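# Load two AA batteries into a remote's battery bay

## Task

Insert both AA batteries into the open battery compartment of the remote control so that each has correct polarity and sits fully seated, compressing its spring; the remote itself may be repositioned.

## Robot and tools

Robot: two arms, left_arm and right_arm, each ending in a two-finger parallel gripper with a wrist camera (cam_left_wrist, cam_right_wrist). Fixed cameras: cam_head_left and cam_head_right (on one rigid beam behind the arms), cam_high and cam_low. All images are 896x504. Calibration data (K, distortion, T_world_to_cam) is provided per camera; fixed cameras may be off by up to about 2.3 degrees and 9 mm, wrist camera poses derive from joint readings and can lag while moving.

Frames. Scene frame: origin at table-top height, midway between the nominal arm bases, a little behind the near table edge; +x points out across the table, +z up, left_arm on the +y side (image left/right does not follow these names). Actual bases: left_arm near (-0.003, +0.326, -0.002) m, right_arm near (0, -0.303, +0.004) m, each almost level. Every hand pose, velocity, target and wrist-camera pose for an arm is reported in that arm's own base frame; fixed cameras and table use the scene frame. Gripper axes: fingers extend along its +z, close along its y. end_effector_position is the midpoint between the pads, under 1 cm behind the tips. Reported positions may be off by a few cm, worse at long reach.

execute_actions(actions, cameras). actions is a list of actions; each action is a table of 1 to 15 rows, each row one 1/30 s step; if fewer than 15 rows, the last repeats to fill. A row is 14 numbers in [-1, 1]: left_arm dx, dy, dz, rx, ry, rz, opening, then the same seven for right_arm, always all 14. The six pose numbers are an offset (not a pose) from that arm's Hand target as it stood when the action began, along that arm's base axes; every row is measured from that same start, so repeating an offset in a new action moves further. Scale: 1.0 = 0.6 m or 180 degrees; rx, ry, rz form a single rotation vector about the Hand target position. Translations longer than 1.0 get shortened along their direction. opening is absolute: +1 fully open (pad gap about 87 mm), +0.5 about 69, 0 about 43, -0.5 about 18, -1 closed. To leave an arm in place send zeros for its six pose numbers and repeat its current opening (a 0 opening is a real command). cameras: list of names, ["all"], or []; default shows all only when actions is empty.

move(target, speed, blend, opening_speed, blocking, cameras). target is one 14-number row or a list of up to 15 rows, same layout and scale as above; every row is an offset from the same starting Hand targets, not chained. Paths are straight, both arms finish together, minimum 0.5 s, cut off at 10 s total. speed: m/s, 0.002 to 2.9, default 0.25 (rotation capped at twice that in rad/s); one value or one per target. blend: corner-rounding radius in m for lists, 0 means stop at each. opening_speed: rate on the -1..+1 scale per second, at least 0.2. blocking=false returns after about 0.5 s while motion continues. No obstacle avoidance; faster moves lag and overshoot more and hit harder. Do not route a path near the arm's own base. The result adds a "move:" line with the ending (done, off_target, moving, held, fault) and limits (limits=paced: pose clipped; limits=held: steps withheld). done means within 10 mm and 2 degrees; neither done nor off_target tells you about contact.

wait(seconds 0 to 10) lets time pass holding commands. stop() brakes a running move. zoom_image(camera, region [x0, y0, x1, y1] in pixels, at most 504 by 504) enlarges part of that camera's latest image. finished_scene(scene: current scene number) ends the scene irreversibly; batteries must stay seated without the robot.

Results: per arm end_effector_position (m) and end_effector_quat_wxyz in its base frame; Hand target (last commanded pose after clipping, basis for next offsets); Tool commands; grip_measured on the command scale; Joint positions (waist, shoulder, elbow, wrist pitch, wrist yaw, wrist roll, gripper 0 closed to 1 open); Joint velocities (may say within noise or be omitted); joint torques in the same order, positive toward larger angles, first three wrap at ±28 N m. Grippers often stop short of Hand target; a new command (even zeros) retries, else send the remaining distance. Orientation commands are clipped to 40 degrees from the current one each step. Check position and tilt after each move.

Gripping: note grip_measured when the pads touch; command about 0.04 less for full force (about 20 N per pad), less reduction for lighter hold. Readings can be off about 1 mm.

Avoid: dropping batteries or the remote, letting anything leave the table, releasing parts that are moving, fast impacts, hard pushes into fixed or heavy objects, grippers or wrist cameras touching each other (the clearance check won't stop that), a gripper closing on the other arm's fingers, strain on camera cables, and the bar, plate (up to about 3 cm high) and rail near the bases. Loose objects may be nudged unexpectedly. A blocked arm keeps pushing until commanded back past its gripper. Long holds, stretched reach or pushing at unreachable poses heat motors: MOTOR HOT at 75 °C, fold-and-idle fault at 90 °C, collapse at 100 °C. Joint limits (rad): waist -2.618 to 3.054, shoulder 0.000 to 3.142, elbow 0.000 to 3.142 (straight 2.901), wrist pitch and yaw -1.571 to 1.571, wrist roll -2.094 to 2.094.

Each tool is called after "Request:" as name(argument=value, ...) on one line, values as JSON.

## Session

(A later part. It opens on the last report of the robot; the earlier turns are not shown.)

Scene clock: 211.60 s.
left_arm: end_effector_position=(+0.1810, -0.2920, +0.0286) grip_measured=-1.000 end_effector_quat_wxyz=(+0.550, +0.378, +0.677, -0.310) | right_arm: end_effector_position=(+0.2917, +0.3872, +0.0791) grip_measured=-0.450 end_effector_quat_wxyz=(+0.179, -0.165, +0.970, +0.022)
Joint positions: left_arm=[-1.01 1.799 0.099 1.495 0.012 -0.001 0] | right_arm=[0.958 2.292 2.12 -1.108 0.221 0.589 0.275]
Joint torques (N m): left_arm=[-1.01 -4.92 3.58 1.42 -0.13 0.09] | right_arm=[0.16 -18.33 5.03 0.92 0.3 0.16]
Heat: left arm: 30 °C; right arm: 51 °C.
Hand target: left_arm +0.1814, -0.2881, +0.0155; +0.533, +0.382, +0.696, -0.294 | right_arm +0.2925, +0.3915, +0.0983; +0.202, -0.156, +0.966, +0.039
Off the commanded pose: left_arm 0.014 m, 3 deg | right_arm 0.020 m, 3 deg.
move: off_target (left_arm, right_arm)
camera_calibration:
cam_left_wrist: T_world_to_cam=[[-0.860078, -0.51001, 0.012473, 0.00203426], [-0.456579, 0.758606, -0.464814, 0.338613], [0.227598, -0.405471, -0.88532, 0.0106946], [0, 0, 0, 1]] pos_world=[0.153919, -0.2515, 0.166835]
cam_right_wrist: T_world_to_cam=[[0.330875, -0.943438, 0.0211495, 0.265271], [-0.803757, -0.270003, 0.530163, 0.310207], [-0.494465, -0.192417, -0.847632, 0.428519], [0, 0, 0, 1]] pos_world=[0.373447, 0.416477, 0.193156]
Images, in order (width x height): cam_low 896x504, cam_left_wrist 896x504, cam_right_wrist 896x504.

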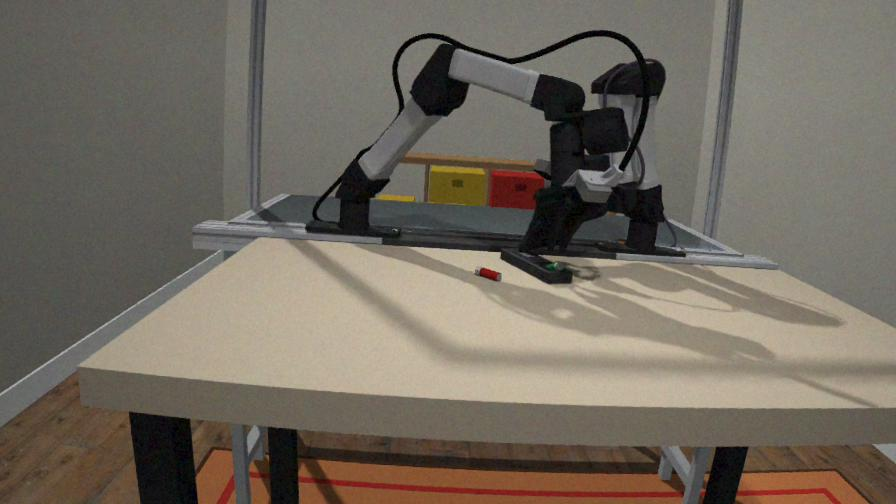

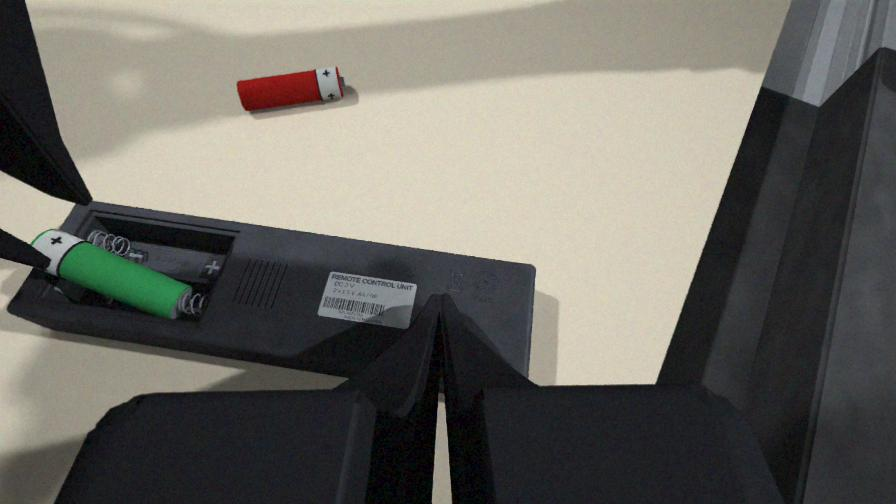

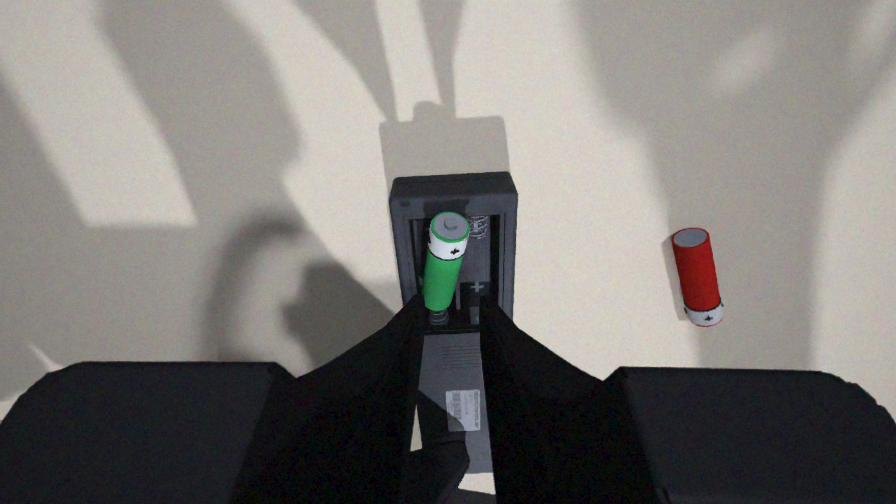

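Request:
move(target=[[0,0,0,0,0,0,-1,0,-0.006,0,0,0,0.0,-1],[0,0,0,0,0,0,-1,0,-0.006,-0.06,0,0,0.0,-1]], speed=0.05, opening_speed=1, cameras=["cam_left_wrist","cam_right_wrist"])

Request:
zoom_image(camera="cam_left_wrist", region=[0, 180, 250, 360])

Request:
zoom_image(camera="cam_right_wrist", region=[350, 180, 550, 380])

Scene clock: 214.30 s.
left_arm: end_effector_position=(+0.1810, -0.2920, +0.0286) grip_measured=-1.000 end_effector_quat_wxyz=(+0.550, +0.378, +0.677, -0.310) | right_arm: end_effector_position=(+0.2875, +0.3801, +0.0426) grip_measured=-0.965 end_effector_quat_wxyz=(+0.175, -0.166, +0.970, +0.016)
Joint positions: left_arm=[-1.01 1.799 0.099 1.495 0.012 -0.001 0] | right_arm=[0.958 2.273 1.945 -0.968 0.225 0.589 0.018]
Joint torques (N m): left_arm=[-1.02 -4.92 3.59 1.41 -0.14 0.11] | right_arm=[-0.27 -18.21 5.08 1.04 0.25 0.11]
Heat: left arm: 30 °C; right arm: 52 °C.
Hand target: left_arm +0.1814, -0.2881, +0.0155; +0.533, +0.382, +0.696, -0.294 | right_arm +0.2925, +0.3878, +0.0623; +0.202, -0.156, +0.966, +0.039
Off the commanded pose: left_arm 0.014 m, 3 deg | right_arm 0.022 m, 4 deg.
move: off_target (left_arm, right_arm)
camera_calibration:
cam_left_wrist: T_world_to_cam=[[-0.860078, -0.51001, 0.012473, 0.00203426], [-0.456579, 0.758606, -0.464814, 0.338613], [0.227598, -0.405471, -0.88532, 0.0106946], [0, 0, 0, 1]] pos_world=[0.153919, -0.2515, 0.166835]
cam_right_wrist: T_world_to_cam=[[0.330063, -0.943374, 0.0332302, 0.260458], [-0.80081, -0.261199, 0.53896, 0.319728], [-0.499761, -0.204502, -0.841675, 0.400106], [0, 0, 0, 1]] pos_world=[0.370032, 0.411044, 0.155784]
Images, in order (width x height): cam_left_wrist 896x504, cam_right_wrist 896x504.

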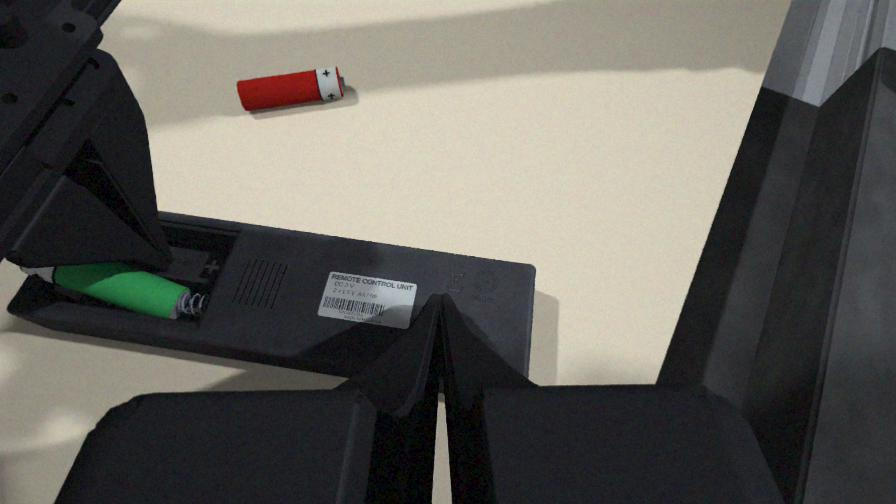

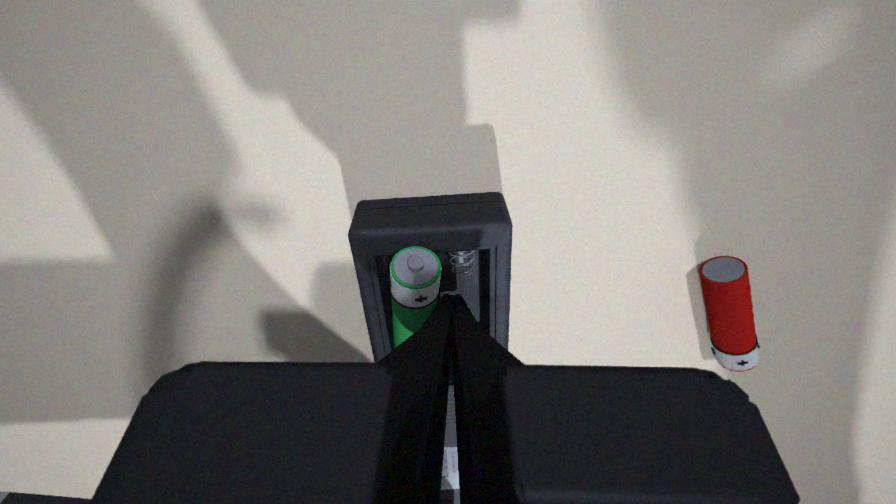

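Scaled by 2.016 from the camera's 896x504 image, which has a finer 1280x720 frame.

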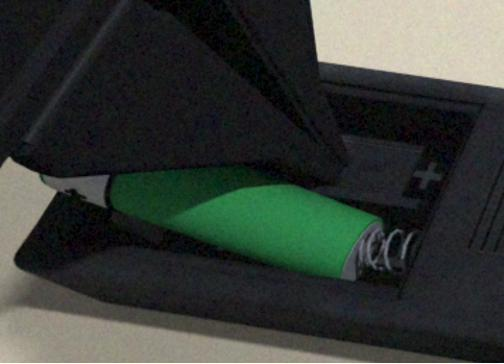

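Scaled by 2.520 from the camera's 896x504 image, which has a finer 1280x720 frame.

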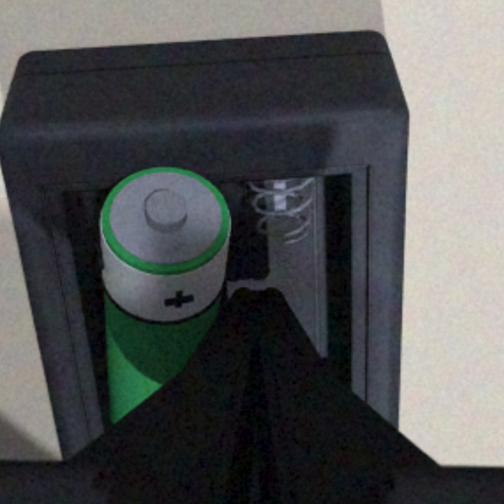

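Request:
move(target=[[0,0,0,0,0,0,-1,0,0,0.05,0,0,0.0,-1],[0,0,0,0,0,0,-1,0.002,0.017,0.05,0,0,0.0,-1],[0,0,0,0,0,0,-1,0.002,0.017,0.012,0,0,0.0,-1]], speed=0.05, cameras=["cam_left_wrist","cam_right_wrist"])

Request:
zoom_image(camera="cam_left_wrist", region=[0, 180, 250, 360])

Request:
zoom_image(camera="cam_right_wrist", region=[350, 180, 550, 380])

Scene clock: 217.50 s.
left_arm: end_effector_position=(+0.1810, -0.2920, +0.0286) grip_measured=-1.000 end_effector_quat_wxyz=(+0.550, +0.378, +0.677, -0.310) | right_arm: end_effector_position=(+0.2940, +0.3948, +0.0734) grip_measured=-0.965 end_effector_quat_wxyz=(+0.197, -0.162, +0.966, +0.039)
Joint positions: left_arm=[-1.01 1.799 0.099 1.495 0.012 -0.001 0] | right_arm=[0.964 2.267 2.046 -1.011 0.225 0.594 0.018]
Joint torques (N m): left_arm=[-1.03 -4.94 3.59 1.4 -0.13 0.09] | right_arm=[0.08 -13.26 5.16 0.96 0.3 0.16]
Heat: left arm: 30 °C; right arm: 52 °C.
Hand target: left_arm +0.1814, -0.2881, +0.0155; +0.533, +0.382, +0.696, -0.294 | right_arm +0.2938, +0.3981, +0.0695; +0.202, -0.156, +0.966, +0.039
Off the commanded pose: left_arm 0.014 m, 3 deg | right_arm 0.005 m, 1 deg.
move: off_target (left_arm)
camera_calibration:
cam_left_wrist: T_world_to_cam=[[-0.860078, -0.51001, 0.012473, 0.00203426], [-0.456579, 0.758606, -0.464814, 0.338613], [0.227598, -0.405471, -0.88532, 0.0106946], [0, 0, 0, 1]] pos_world=[0.153919, -0.2515, 0.166835]
cam_right_wrist: T_world_to_cam=[[0.331063, -0.943591, -0.00581496, 0.273845], [-0.81897, -0.290389, 0.494937, 0.332322], [-0.468707, -0.159093, -0.868909, 0.407114], [0, 0, 0, 1]] pos_world=[0.372319, 0.41967, 0.190859]
Images, in order (width x height): cam_left_wrist 896x504, cam_right_wrist 896x504.

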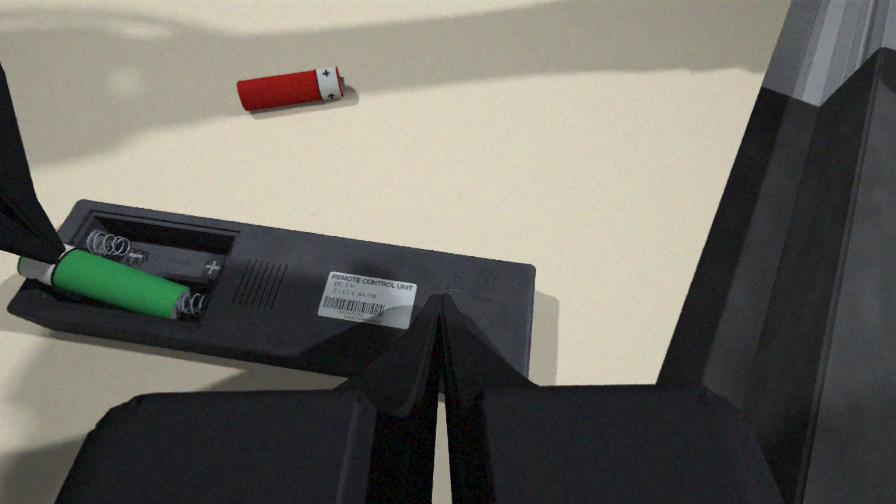

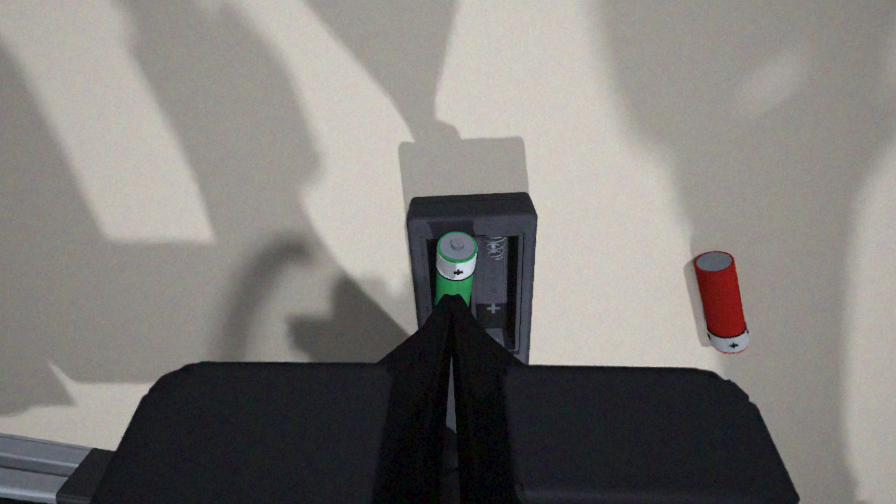

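Scaled by 2.016 from the camera's 896x504 image, which has a finer 1280x720 frame.

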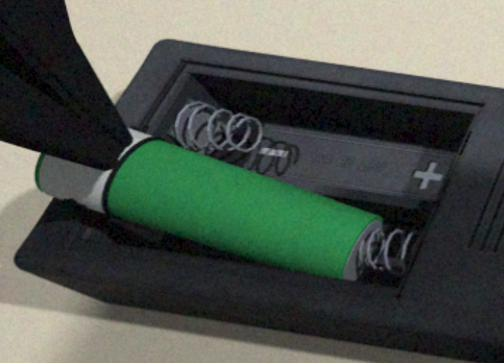

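Scaled by 2.520 from the camera's 896x504 image, which has a finer 1280x720 frame.

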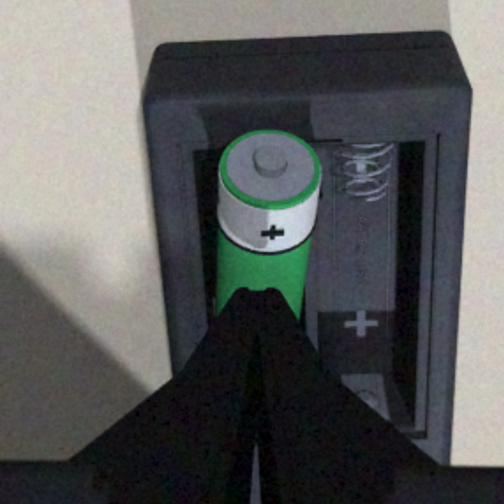

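Request:
move(target=[[0,0,0,0,0,0,-1,-0.002,-0.001,-0.03,0,0,0.0,-1],[0,0,0,0,0,0,-1,-0.004,-0.001,-0.055,0,0,0.0,-1]], speed=0.04, cameras=["cam_left_wrist","cam_right_wrist"])

Request:
zoom_image(camera="cam_left_wrist", region=[0, 180, 250, 360])

Request:
zoom_image(camera="cam_right_wrist", region=[350, 180, 550, 380])

Scene clock: 219.20 s.
left_arm: end_effector_position=(+0.1811, -0.2920, +0.0286) grip_measured=-1.000 end_effector_quat_wxyz=(+0.550, +0.378, +0.677, -0.309) | right_arm: end_effector_position=(+0.2927, +0.3936, +0.0594) grip_measured=-0.965 end_effector_quat_wxyz=(+0.206, -0.161, +0.964, +0.042)
Joint positions: left_arm=[-1.01 1.799 0.099 1.495 0.011 -0.001 0] | right_arm=[0.968 2.238 1.938 -0.914 0.235 0.595 0.018]
Joint torques (N m): left_arm=[-1.03 -4.92 3.58 1.4 -0.13 0.09] | right_arm=[0.1 -10.35 2.86 1.32 0.2 0.19]
Heat: left arm: 30 °C; right arm: 52 °C.
Hand target: left_arm +0.1814, -0.2881, +0.0155; +0.533, +0.382, +0.696, -0.294 | right_arm +0.2914, +0.3975, +0.0365; +0.202, -0.156, +0.966, +0.039
Off the commanded pose: left_arm 0.014 m, 3 deg | right_arm 0.023 m, 1 deg.
move: off_target (left_arm, right_arm)
camera_calibration:
cam_left_wrist: T_world_to_cam=[[-0.859903, -0.510308, 0.0124014, 0.00199476], [-0.45681, 0.758459, -0.464827, 0.338538], [0.227799, -0.405371, -0.885315, 0.0107283], [0, 0, 0, 1]] pos_world=[0.153919, -0.2514, 0.166835]
cam_right_wrist: T_world_to_cam=[[0.330944, -0.943602, -0.00956063, 0.273207], [-0.827751, -0.295147, 0.477197, 0.343195], [-0.453106, -0.150012, -0.878744, 0.386662], [0, 0, 0, 1]] pos_world=[0.368863, 0.417095, 0.178617]
Images, in order (width x height): cam_left_wrist 896x504, cam_right_wrist 896x504.

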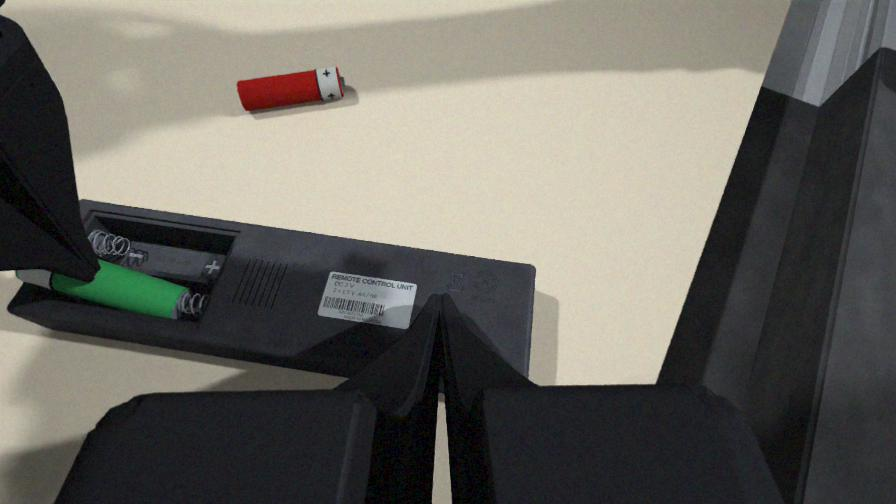

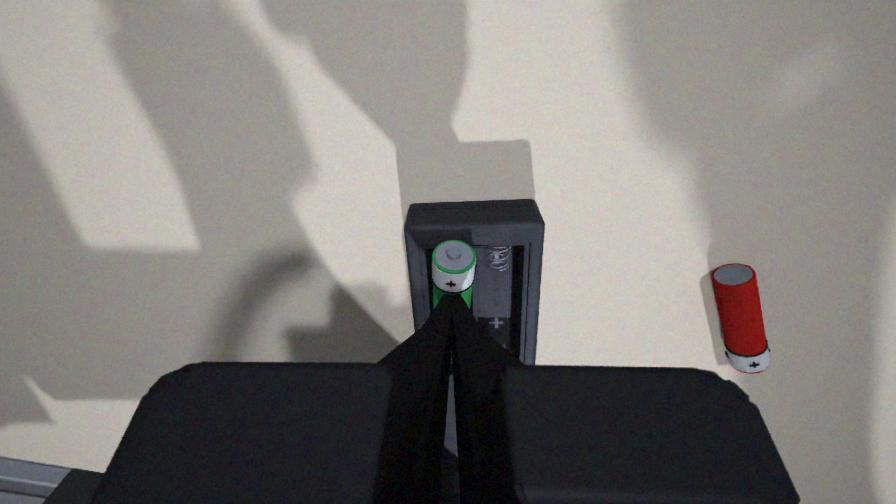

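Scaled by 2.016 from the camera's 896x504 image, which has a finer 1280x720 frame.

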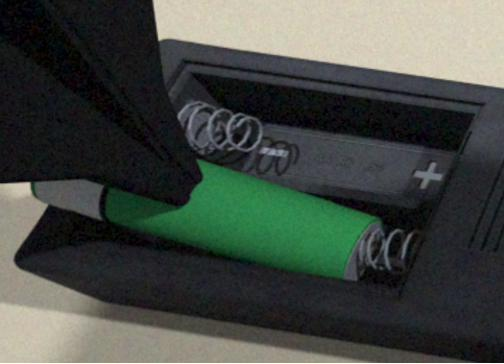

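Scaled by 2.520 from the camera's 896x504 image, which has a finer 1280x720 frame.

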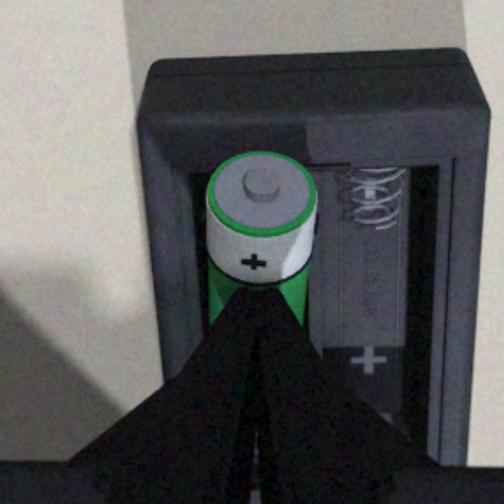

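Request:
move(target=[0,0,0,0,0,0,-1,-0.028,-0.012,0,0,0,0.0,-1], speed=0.04, cameras=["cam_left_wrist","cam_right_wrist"])

Request:
zoom_image(camera="cam_left_wrist", region=[0, 180, 250, 360])

Request:
zoom_image(camera="cam_right_wrist", region=[350, 180, 550, 380])

Scene clock: 220.23 s.
left_arm: end_effector_position=(+0.1811, -0.2920, +0.0286) grip_measured=-1.000 end_effector_quat_wxyz=(+0.550, +0.378, +0.677, -0.309) | right_arm: end_effector_position=(+0.2892, +0.3949, +0.0597) grip_measured=-0.965 end_effector_quat_wxyz=(+0.229, -0.154, +0.960, +0.053)
Joint positions: left_arm=[-1.01 1.799 0.099 1.495 0.011 -0.001 0] | right_arm=[0.984 2.183 1.837 -0.822 0.26 0.612 0.018]
Joint torques (N m): left_arm=[-1.05 -4.9 3.59 1.41 -0.12 0.09] | right_arm=[0.68 -10.8 2.69 0.88 0.02 0.2]
Heat: left arm: 30 °C; right arm: 51 °C.
Hand target: left_arm +0.1814, -0.2881, +0.0155; +0.533, +0.382, +0.696, -0.294 | right_arm +0.2746, +0.3903, +0.0366; +0.202, -0.156, +0.966, +0.039
Off the commanded pose: left_arm 0.014 m, 3 deg | right_arm 0.028 m, 4 deg.
move: off_target (left_arm, right_arm)
camera_calibration:
cam_left_wrist: T_world_to_cam=[[-0.859903, -0.510308, 0.0124014, 0.00199476], [-0.45681, 0.758459, -0.464827, 0.338538], [0.227799, -0.405371, -0.885315, 0.0107283], [0, 0, 0, 1]] pos_world=[0.153919, -0.2514, 0.166835]
cam_right_wrist: T_world_to_cam=[[0.322779, -0.946118, -0.0259551, 0.280076], [-0.849651, -0.301732, 0.432494, 0.3522], [-0.417022, -0.117547, -0.901263, 0.363568], [0, 0, 0, 1]] pos_world=[0.36046, 0.413992, 0.182616]
Images, in order (width x height): cam_left_wrist 896x504, cam_right_wrist 896x504.

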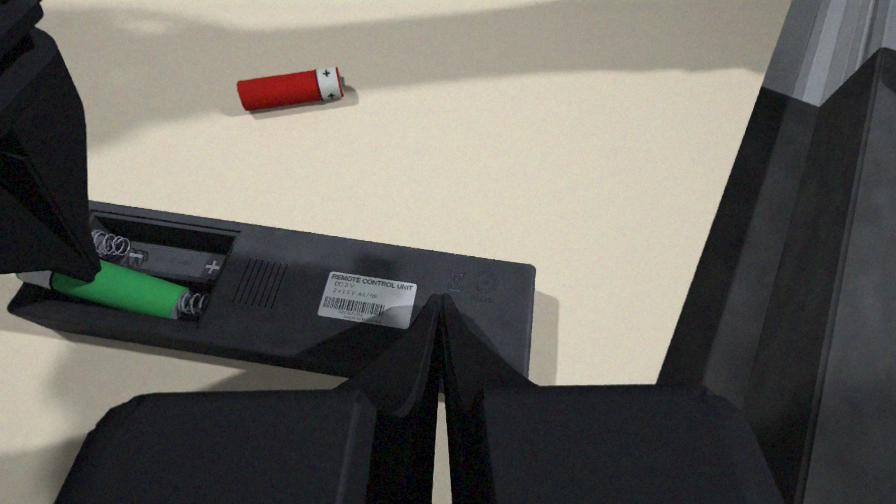

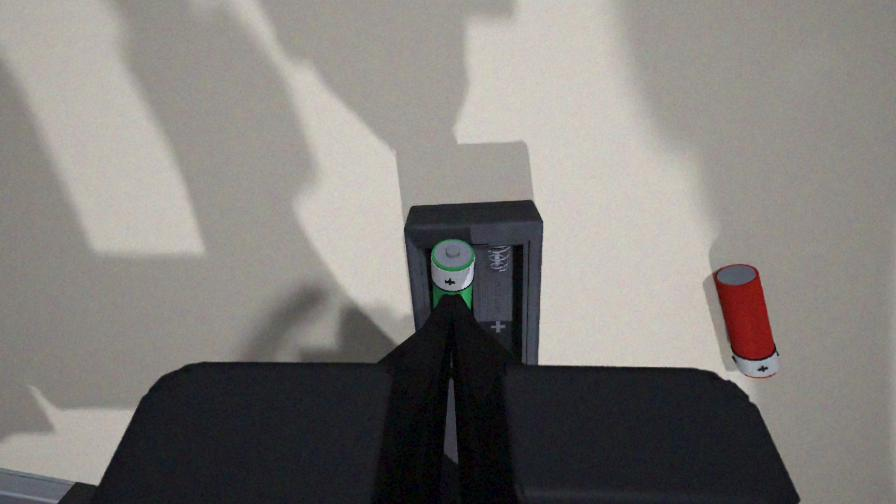

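Scaled by 2.016 from the camera's 896x504 image, which has a finer 1280x720 frame.

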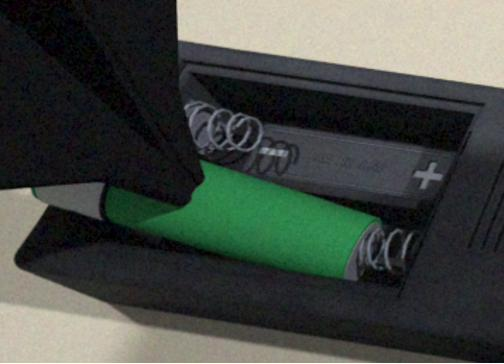

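Scaled by 2.520 from the camera's 896x504 image, which has a finer 1280x720 frame.

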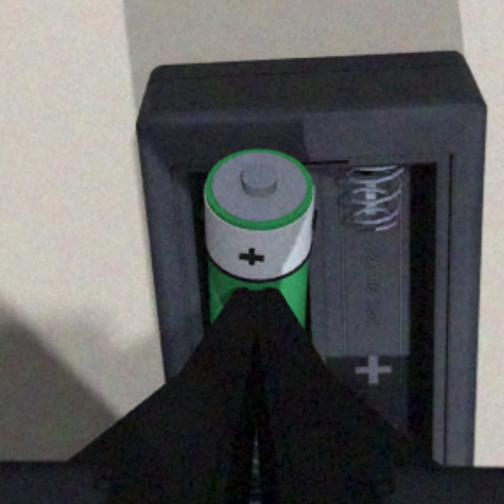

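Request:
move(target=[[0,0,0,0,0,0,-1,0.03,0.01,0.04,0,0,0.0,-1],[0,0,0,0,0,0,-1,0.044,-0.001,0.085,-0.02,0.063,0,-0.35],[0,0,0,0,0,0,-1,0.044,-0.001,0.045,-0.02,0.063,0,-0.35],[0,0,0,0,0,0,-1,0.044,-0.001,0.013,-0.02,0.063,0,-0.35]], speed=0.06, opening_speed=1, cameras=["cam_left_wrist","cam_right_wrist"])

Request:
zoom_image(camera="cam_left_wrist", region=[0, 180, 250, 360])

Request:
zoom_image(camera="cam_right_wrist", region=[350, 180, 550, 380])

Scene clock: 227.17 s.
left_arm: end_effector_position=(+0.1811, -0.2920, +0.0286) grip_measured=-1.000 end_effector_quat_wxyz=(+0.550, +0.378, +0.677, -0.309) | right_arm: end_effector_position=(+0.2955, +0.3870, +0.0402) grip_measured=-0.350 end_effector_quat_wxyz=(+0.088, -0.157, +0.984, +0.012)
Joint positions: left_arm=[-1.01 1.799 0.099 1.495 0.011 -0.001 0] | right_arm=[0.908 2.515 2.375 -1.285 0.102 0.585 0.325]
Joint torques (N m): left_arm=[-1.06 -4.93 3.63 1.4 -0.13 0.1] | right_arm=[-1.02 -16.83 3.99 0.79 0.1 -0.09]
Heat: left arm: 30 °C; right arm: 51 °C.
Hand target: left_arm +0.1814, -0.2881, +0.0155; +0.533, +0.382, +0.696, -0.294 | right_arm +0.3010, +0.3896, +0.0443; +0.101, -0.158, +0.982, +0.024
Off the commanded pose: left_arm 0.014 m, 3 deg | right_arm 0.007 m, 2 deg.
move: off_target (left_arm)
camera_calibration:
cam_left_wrist: T_world_to_cam=[[-0.859903, -0.510308, 0.0124014, 0.00199476], [-0.45681, 0.758459, -0.464827, 0.338538], [0.227799, -0.405371, -0.885315, 0.0107283], [0, 0, 0, 1]] pos_world=[0.153919, -0.2514, 0.166835]
cam_right_wrist: T_world_to_cam=[[0.314634, -0.949175, 0.00849771, 0.272175], [-0.700263, -0.226062, 0.677147, 0.28038], [-0.64081, -0.219004, -0.735799, 0.446524], [0, 0, 0, 1]] pos_world=[0.396841, 0.419516, 0.13638]
Images, in order (width x height): cam_left_wrist 896x504, cam_right_wrist 896x504.

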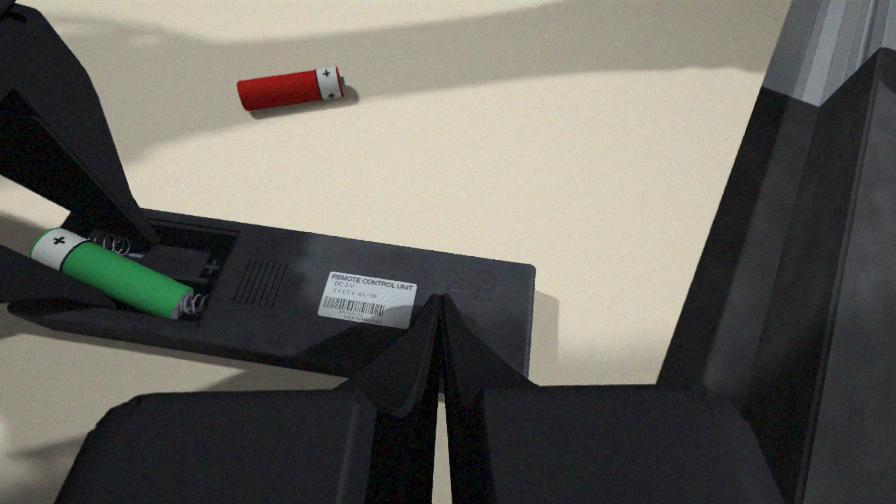

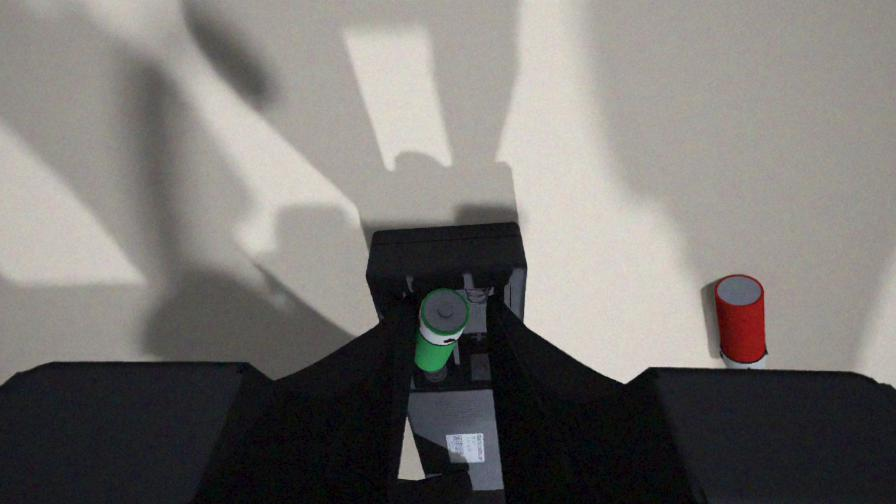

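Scaled by 2.016 from the camera's 896x504 image, which has a finer 1280x720 frame.

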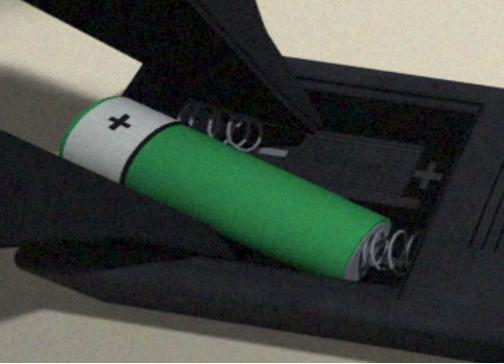

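Scaled by 2.520 from the camera's 896x504 image, which has a finer 1280x720 frame.

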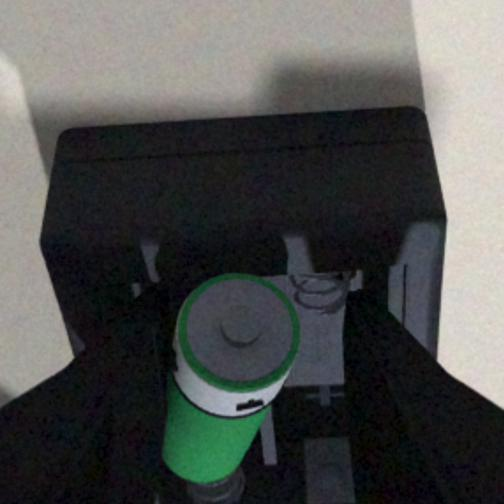

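Grip, then pull back hard.

Request:
move(target=[[0,0,0,0,0,0,-1,0,0,0,0,0,0.0,-0.85],[0,0,0,0,0,0,-1,-0.03,-0.01,0.002,0,0,0.0,-0.85]], speed=0.05, opening_speed=0.8, cameras=["cam_left_wrist","cam_right_wrist"])

Request:
zoom_image(camera="cam_left_wrist", region=[0, 180, 250, 360])

Request:
zoom_image(camera="cam_right_wrist", region=[350, 180, 550, 380])

Scene clock: 229.10 s.
left_arm: end_effector_position=(+0.1819, -0.2929, +0.0287) grip_measured=-1.000 end_effector_quat_wxyz=(+0.551, +0.378, +0.677, -0.309) | right_arm: end_effector_position=(+0.2927, +0.3918, +0.0414) grip_measured=-0.458 end_effector_quat_wxyz=(+0.108, -0.148, +0.982, +0.038)
Joint positions: left_arm=[-1.01 1.799 0.104 1.491 0.01 -0.001 0] | right_arm=[0.915 2.42 2.204 -1.146 0.095 0.606 0.271]
Joint torques (N m): left_arm=[-1.07 -4.98 3.25 1.45 -0.11 0.09] | right_arm=[0.39 -16.9 3.71 0.32 0.21 -0.09]
Heat: left arm: 30 °C; right arm: 51 °C.
Hand target: left_arm +0.1814, -0.2881, +0.0156; +0.533, +0.381, +0.696, -0.294 | right_arm +0.2830, +0.3837, +0.0456; +0.101, -0.157, +0.982, +0.024
Off the commanded pose: left_arm 0.014 m, 3 deg | right_arm 0.013 m, 2 deg.
move: off_target (left_arm, right_arm)
camera_calibration:
cam_left_wrist: T_world_to_cam=[[-0.859331, -0.511275, 0.0121737, 0.0018735], [-0.457579, 0.758013, -0.464799, 0.339757], [0.228413, -0.404987, -0.885332, 0.0103226], [0, 0, 0, 1]] pos_world=[0.154718, -0.252401, 0.167035]
cam_right_wrist: T_world_to_cam=[[0.302493, -0.952432, -0.037039, 0.284326], [-0.724379, -0.254973, 0.640518, 0.298594], [-0.619494, -0.166922, -0.767049, 0.421313], [0, 0, 0, 1]] pos_world=[0.391289, 0.417261, 0.142444]
Images, in order (width x height): cam_left_wrist 896x504, cam_right_wrist 896x504.

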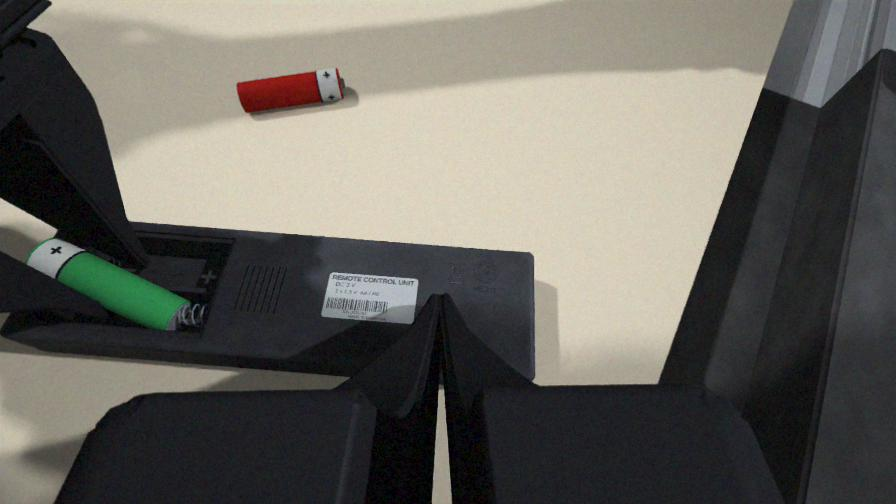

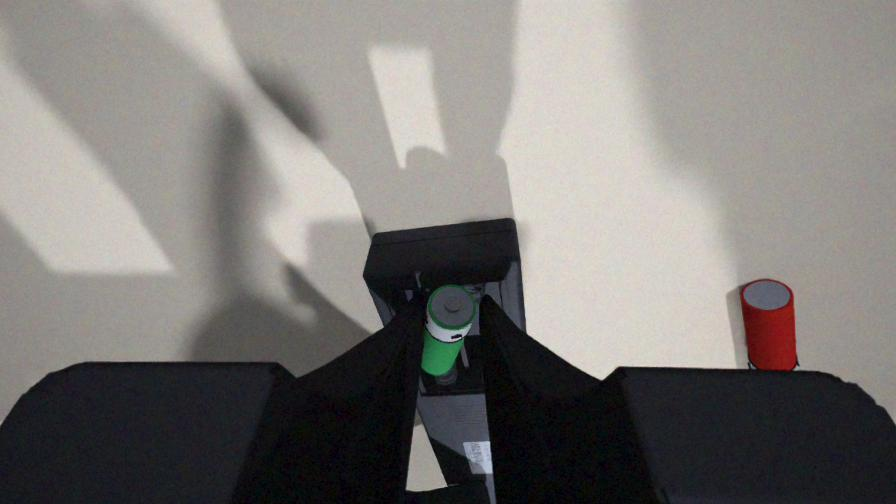

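Scaled by 2.016 from the camera's 896x504 image, which has a finer 1280x720 frame.

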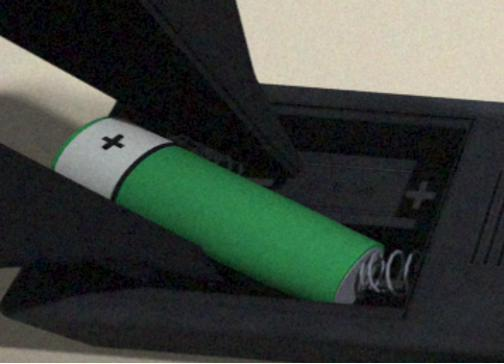

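Scaled by 2.520 from the camera's 896x504 image, which has a finer 1280x720 frame.

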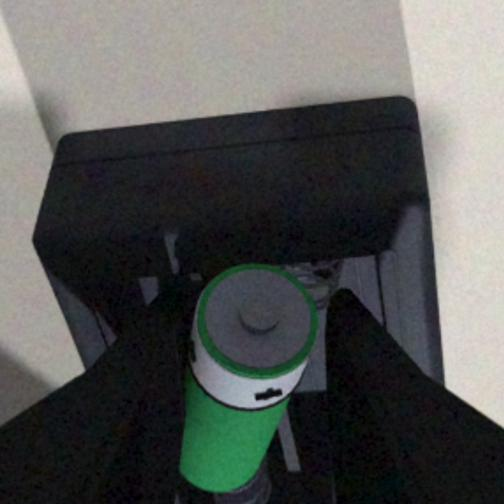

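Request:
move(target=[[0,0,0,0,0,0,-1,0.016,0.01,0.008,0,0,0.0,-0.35],[0,0,0,0,0,0,-1,0.016,0.01,0.008,0,0,0.02,-0.85]], speed=0.05, opening_speed=0.8, cameras=["cam_left_wrist","cam_right_wrist"])

Request:
zoom_image(camera="cam_left_wrist", region=[0, 180, 250, 360])

Request:
zoom_image(camera="cam_right_wrist", region=[350, 180, 550, 380])

Scene clock: 232.40 s.
left_arm: end_effector_position=(+0.1821, -0.2928, +0.0287) grip_measured=-1.000 end_effector_quat_wxyz=(+0.551, +0.377, +0.678, -0.309) | right_arm: end_effector_position=(+0.2932, +0.3886, +0.0477) grip_measured=-0.576 end_effector_quat_wxyz=(+0.103, -0.181, +0.978, +0.028)
Joint positions: left_arm=[-1.01 1.799 0.104 1.491 0.009 -0.001 0] | right_arm=[0.915 2.447 2.278 -1.212 0.095 0.539 0.212]
Joint torques (N m): left_arm=[-1.03 -4.98 3.23 1.44 -0.1 0.1] | right_arm=[-0.38 -13.46 8.88 0.35 0.05 -0.11]
Heat: left arm: 30 °C; right arm: 51 °C.
Hand target: left_arm +0.1814, -0.2881, +0.0156; +0.533, +0.381, +0.696, -0.294 | right_arm +0.2926, +0.3896, +0.0503; +0.100, -0.188, +0.977, +0.027
Off the commanded pose: left_arm 0.014 m, 3 deg | right_arm 0.003 m, 1 deg.
move: off_target (left_arm)
camera_calibration:
cam_left_wrist: T_world_to_cam=[[-0.858562, -0.512574, 0.0117983, 0.00162425], [-0.458566, 0.757399, -0.464827, 0.339729], [0.229322, -0.404493, -0.885323, 0.0103224], [0, 0, 0, 1]] pos_world=[0.154816, -0.252303, 0.167035]
cam_right_wrist: T_world_to_cam=[[0.364067, -0.931289, -0.0124643, 0.253938], [-0.703813, -0.283856, 0.651209, 0.298833], [-0.610002, -0.228311, -0.758796, 0.446527], [0, 0, 0, 1]] pos_world=[0.390255, 0.423262, 0.147386]
Images, in order (width x height): cam_left_wrist 896x504, cam_right_wrist 896x504.

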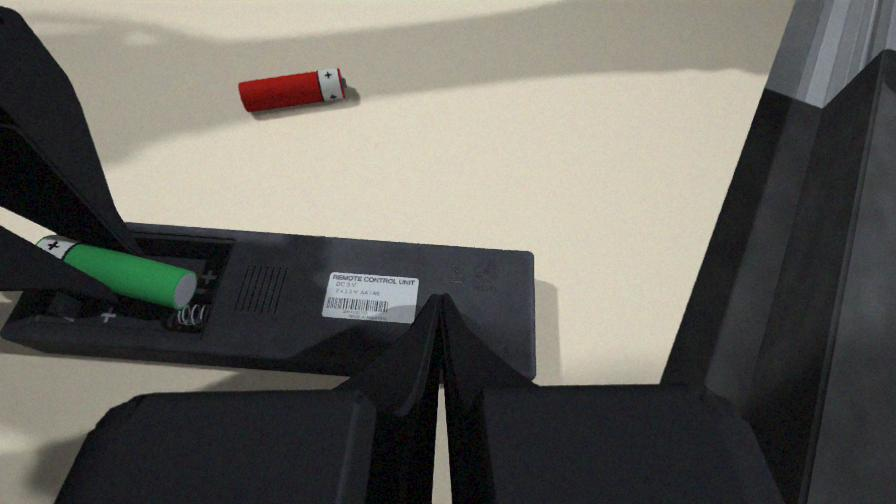

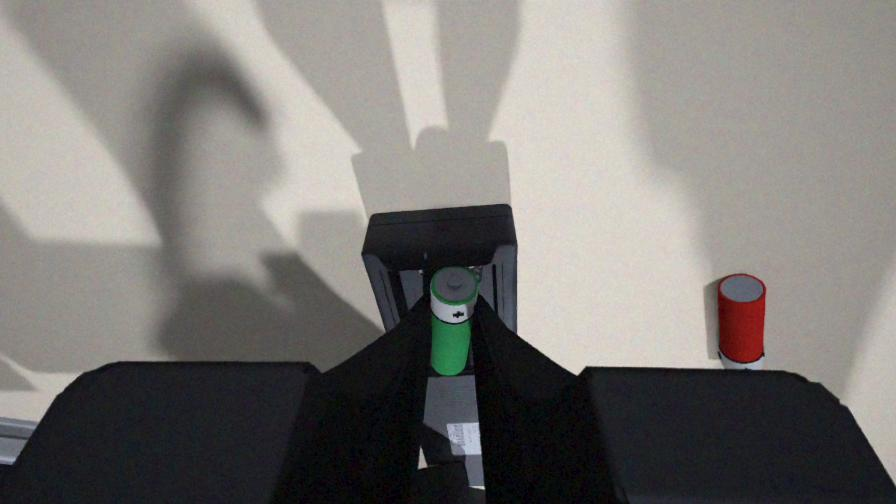

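Scaled by 2.016 from the camera's 896x504 image, which has a finer 1280x720 frame.

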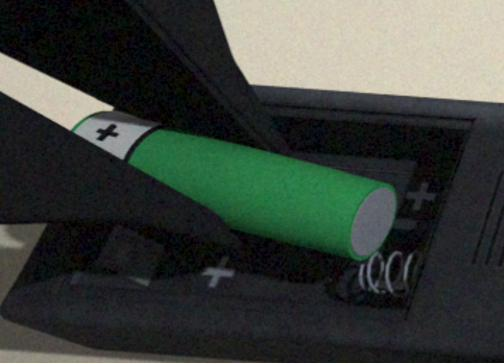

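Scaled by 2.520 from the camera's 896x504 image, which has a finer 1280x720 frame.

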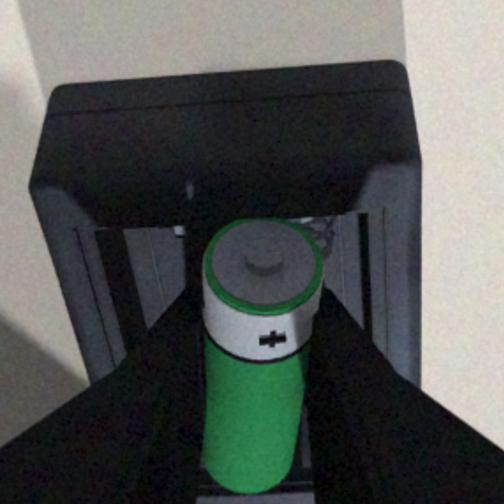

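Request:
move(target=[[0,0,0,0,0,0,-1,0,0,0.04,0,0,0,-0.85],[0,0,0,0,0,0,-1,-0.024,0.008,0.04,0.031,-0.077,0.006,-0.85]], speed=0.06, cameras=["cam_left_wrist","cam_right_wrist"])

Request:
zoom_image(camera="cam_left_wrist", region=[0, 180, 250, 360])

Request:
zoom_image(camera="cam_right_wrist", region=[330, 170, 580, 420])

Scene clock: 237.53 s.
left_arm: end_effector_position=(+0.1821, -0.2928, +0.0287) grip_measured=-1.000 end_effector_quat_wxyz=(+0.551, +0.377, +0.678, -0.309) | right_arm: end_effector_position=(+0.2789, +0.3896, +0.0566) grip_measured=-0.576 end_effector_quat_wxyz=(+0.206, -0.200, +0.957, +0.036)
Joint positions: left_arm=[-1.01 1.799 0.104 1.491 0.009 -0.001 0] | right_arm=[0.992 2.199 1.864 -0.884 0.237 0.539 0.212]
Joint torques (N m): left_arm=[-1.09 -4.94 3.28 1.44 -0.11 0.09] | right_arm=[0.27 -17.48 5.04 1.01 0.27 0.11]
Heat: left arm: 30 °C; right arm: 52 °C.
Hand target: left_arm +0.1814, -0.2881, +0.0156; +0.533, +0.381, +0.696, -0.294 | right_arm +0.2782, +0.3945, +0.0745; +0.226, -0.194, +0.953, +0.053
Off the commanded pose: left_arm 0.014 m, 3 deg | right_arm 0.018 m, 3 deg.
move: off_target (left_arm, right_arm)
camera_calibration:
cam_left_wrist: T_world_to_cam=[[-0.858562, -0.512574, 0.0117983, 0.00162425], [-0.458566, 0.757399, -0.464827, 0.339729], [0.229322, -0.404493, -0.885323, 0.0103224], [0, 0, 0, 1]] pos_world=[0.154816, -0.252303, 0.167035]
cam_right_wrist: T_world_to_cam=[[0.40007, -0.916306, 0.0181172, 0.242652], [-0.807595, -0.343122, 0.479642, 0.344882], [-0.433282, -0.206522, -0.877277, 0.393775], [0, 0, 0, 1]] pos_world=[0.352063, 0.422004, 0.175634]
Images, in order (width x height): cam_left_wrist 896x504, cam_right_wrist 896x504.

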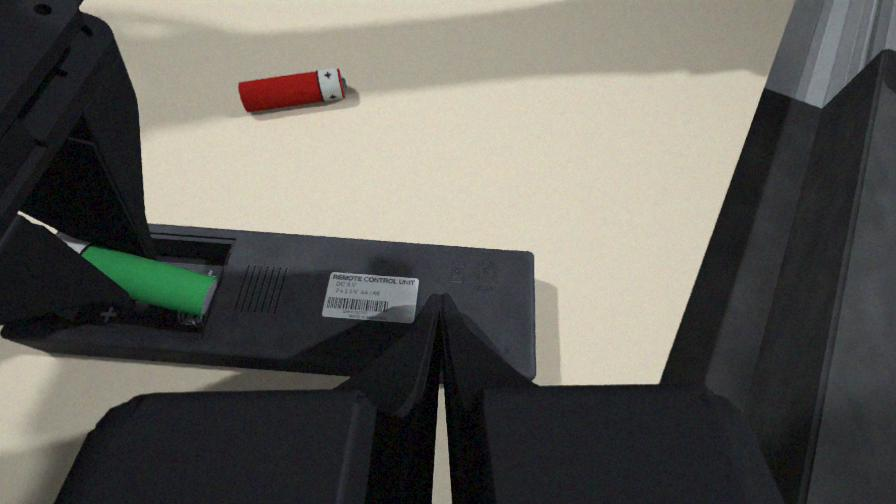

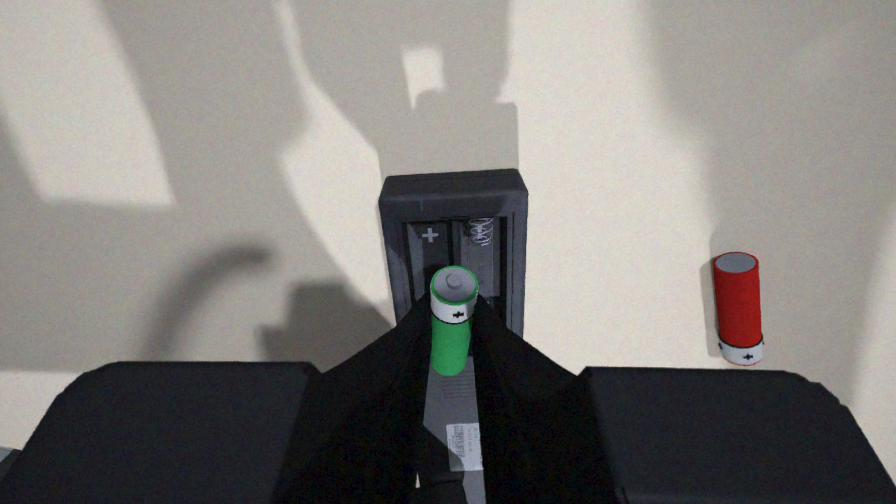

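Scaled by 2.016 from the camera's 896x504 image, which has a finer 1280x720 frame.

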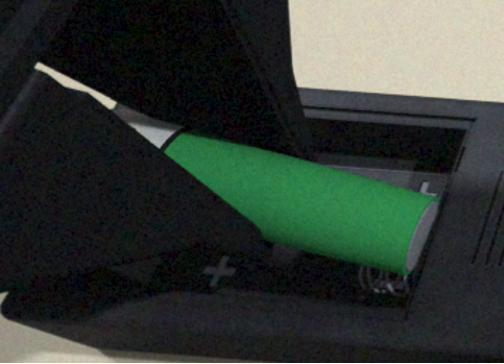

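Scaled by 2.016 from the camera's 896x504 image, which has a finer 1280x720 frame.

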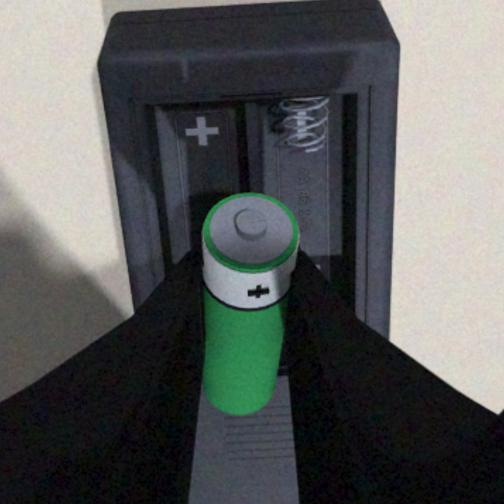

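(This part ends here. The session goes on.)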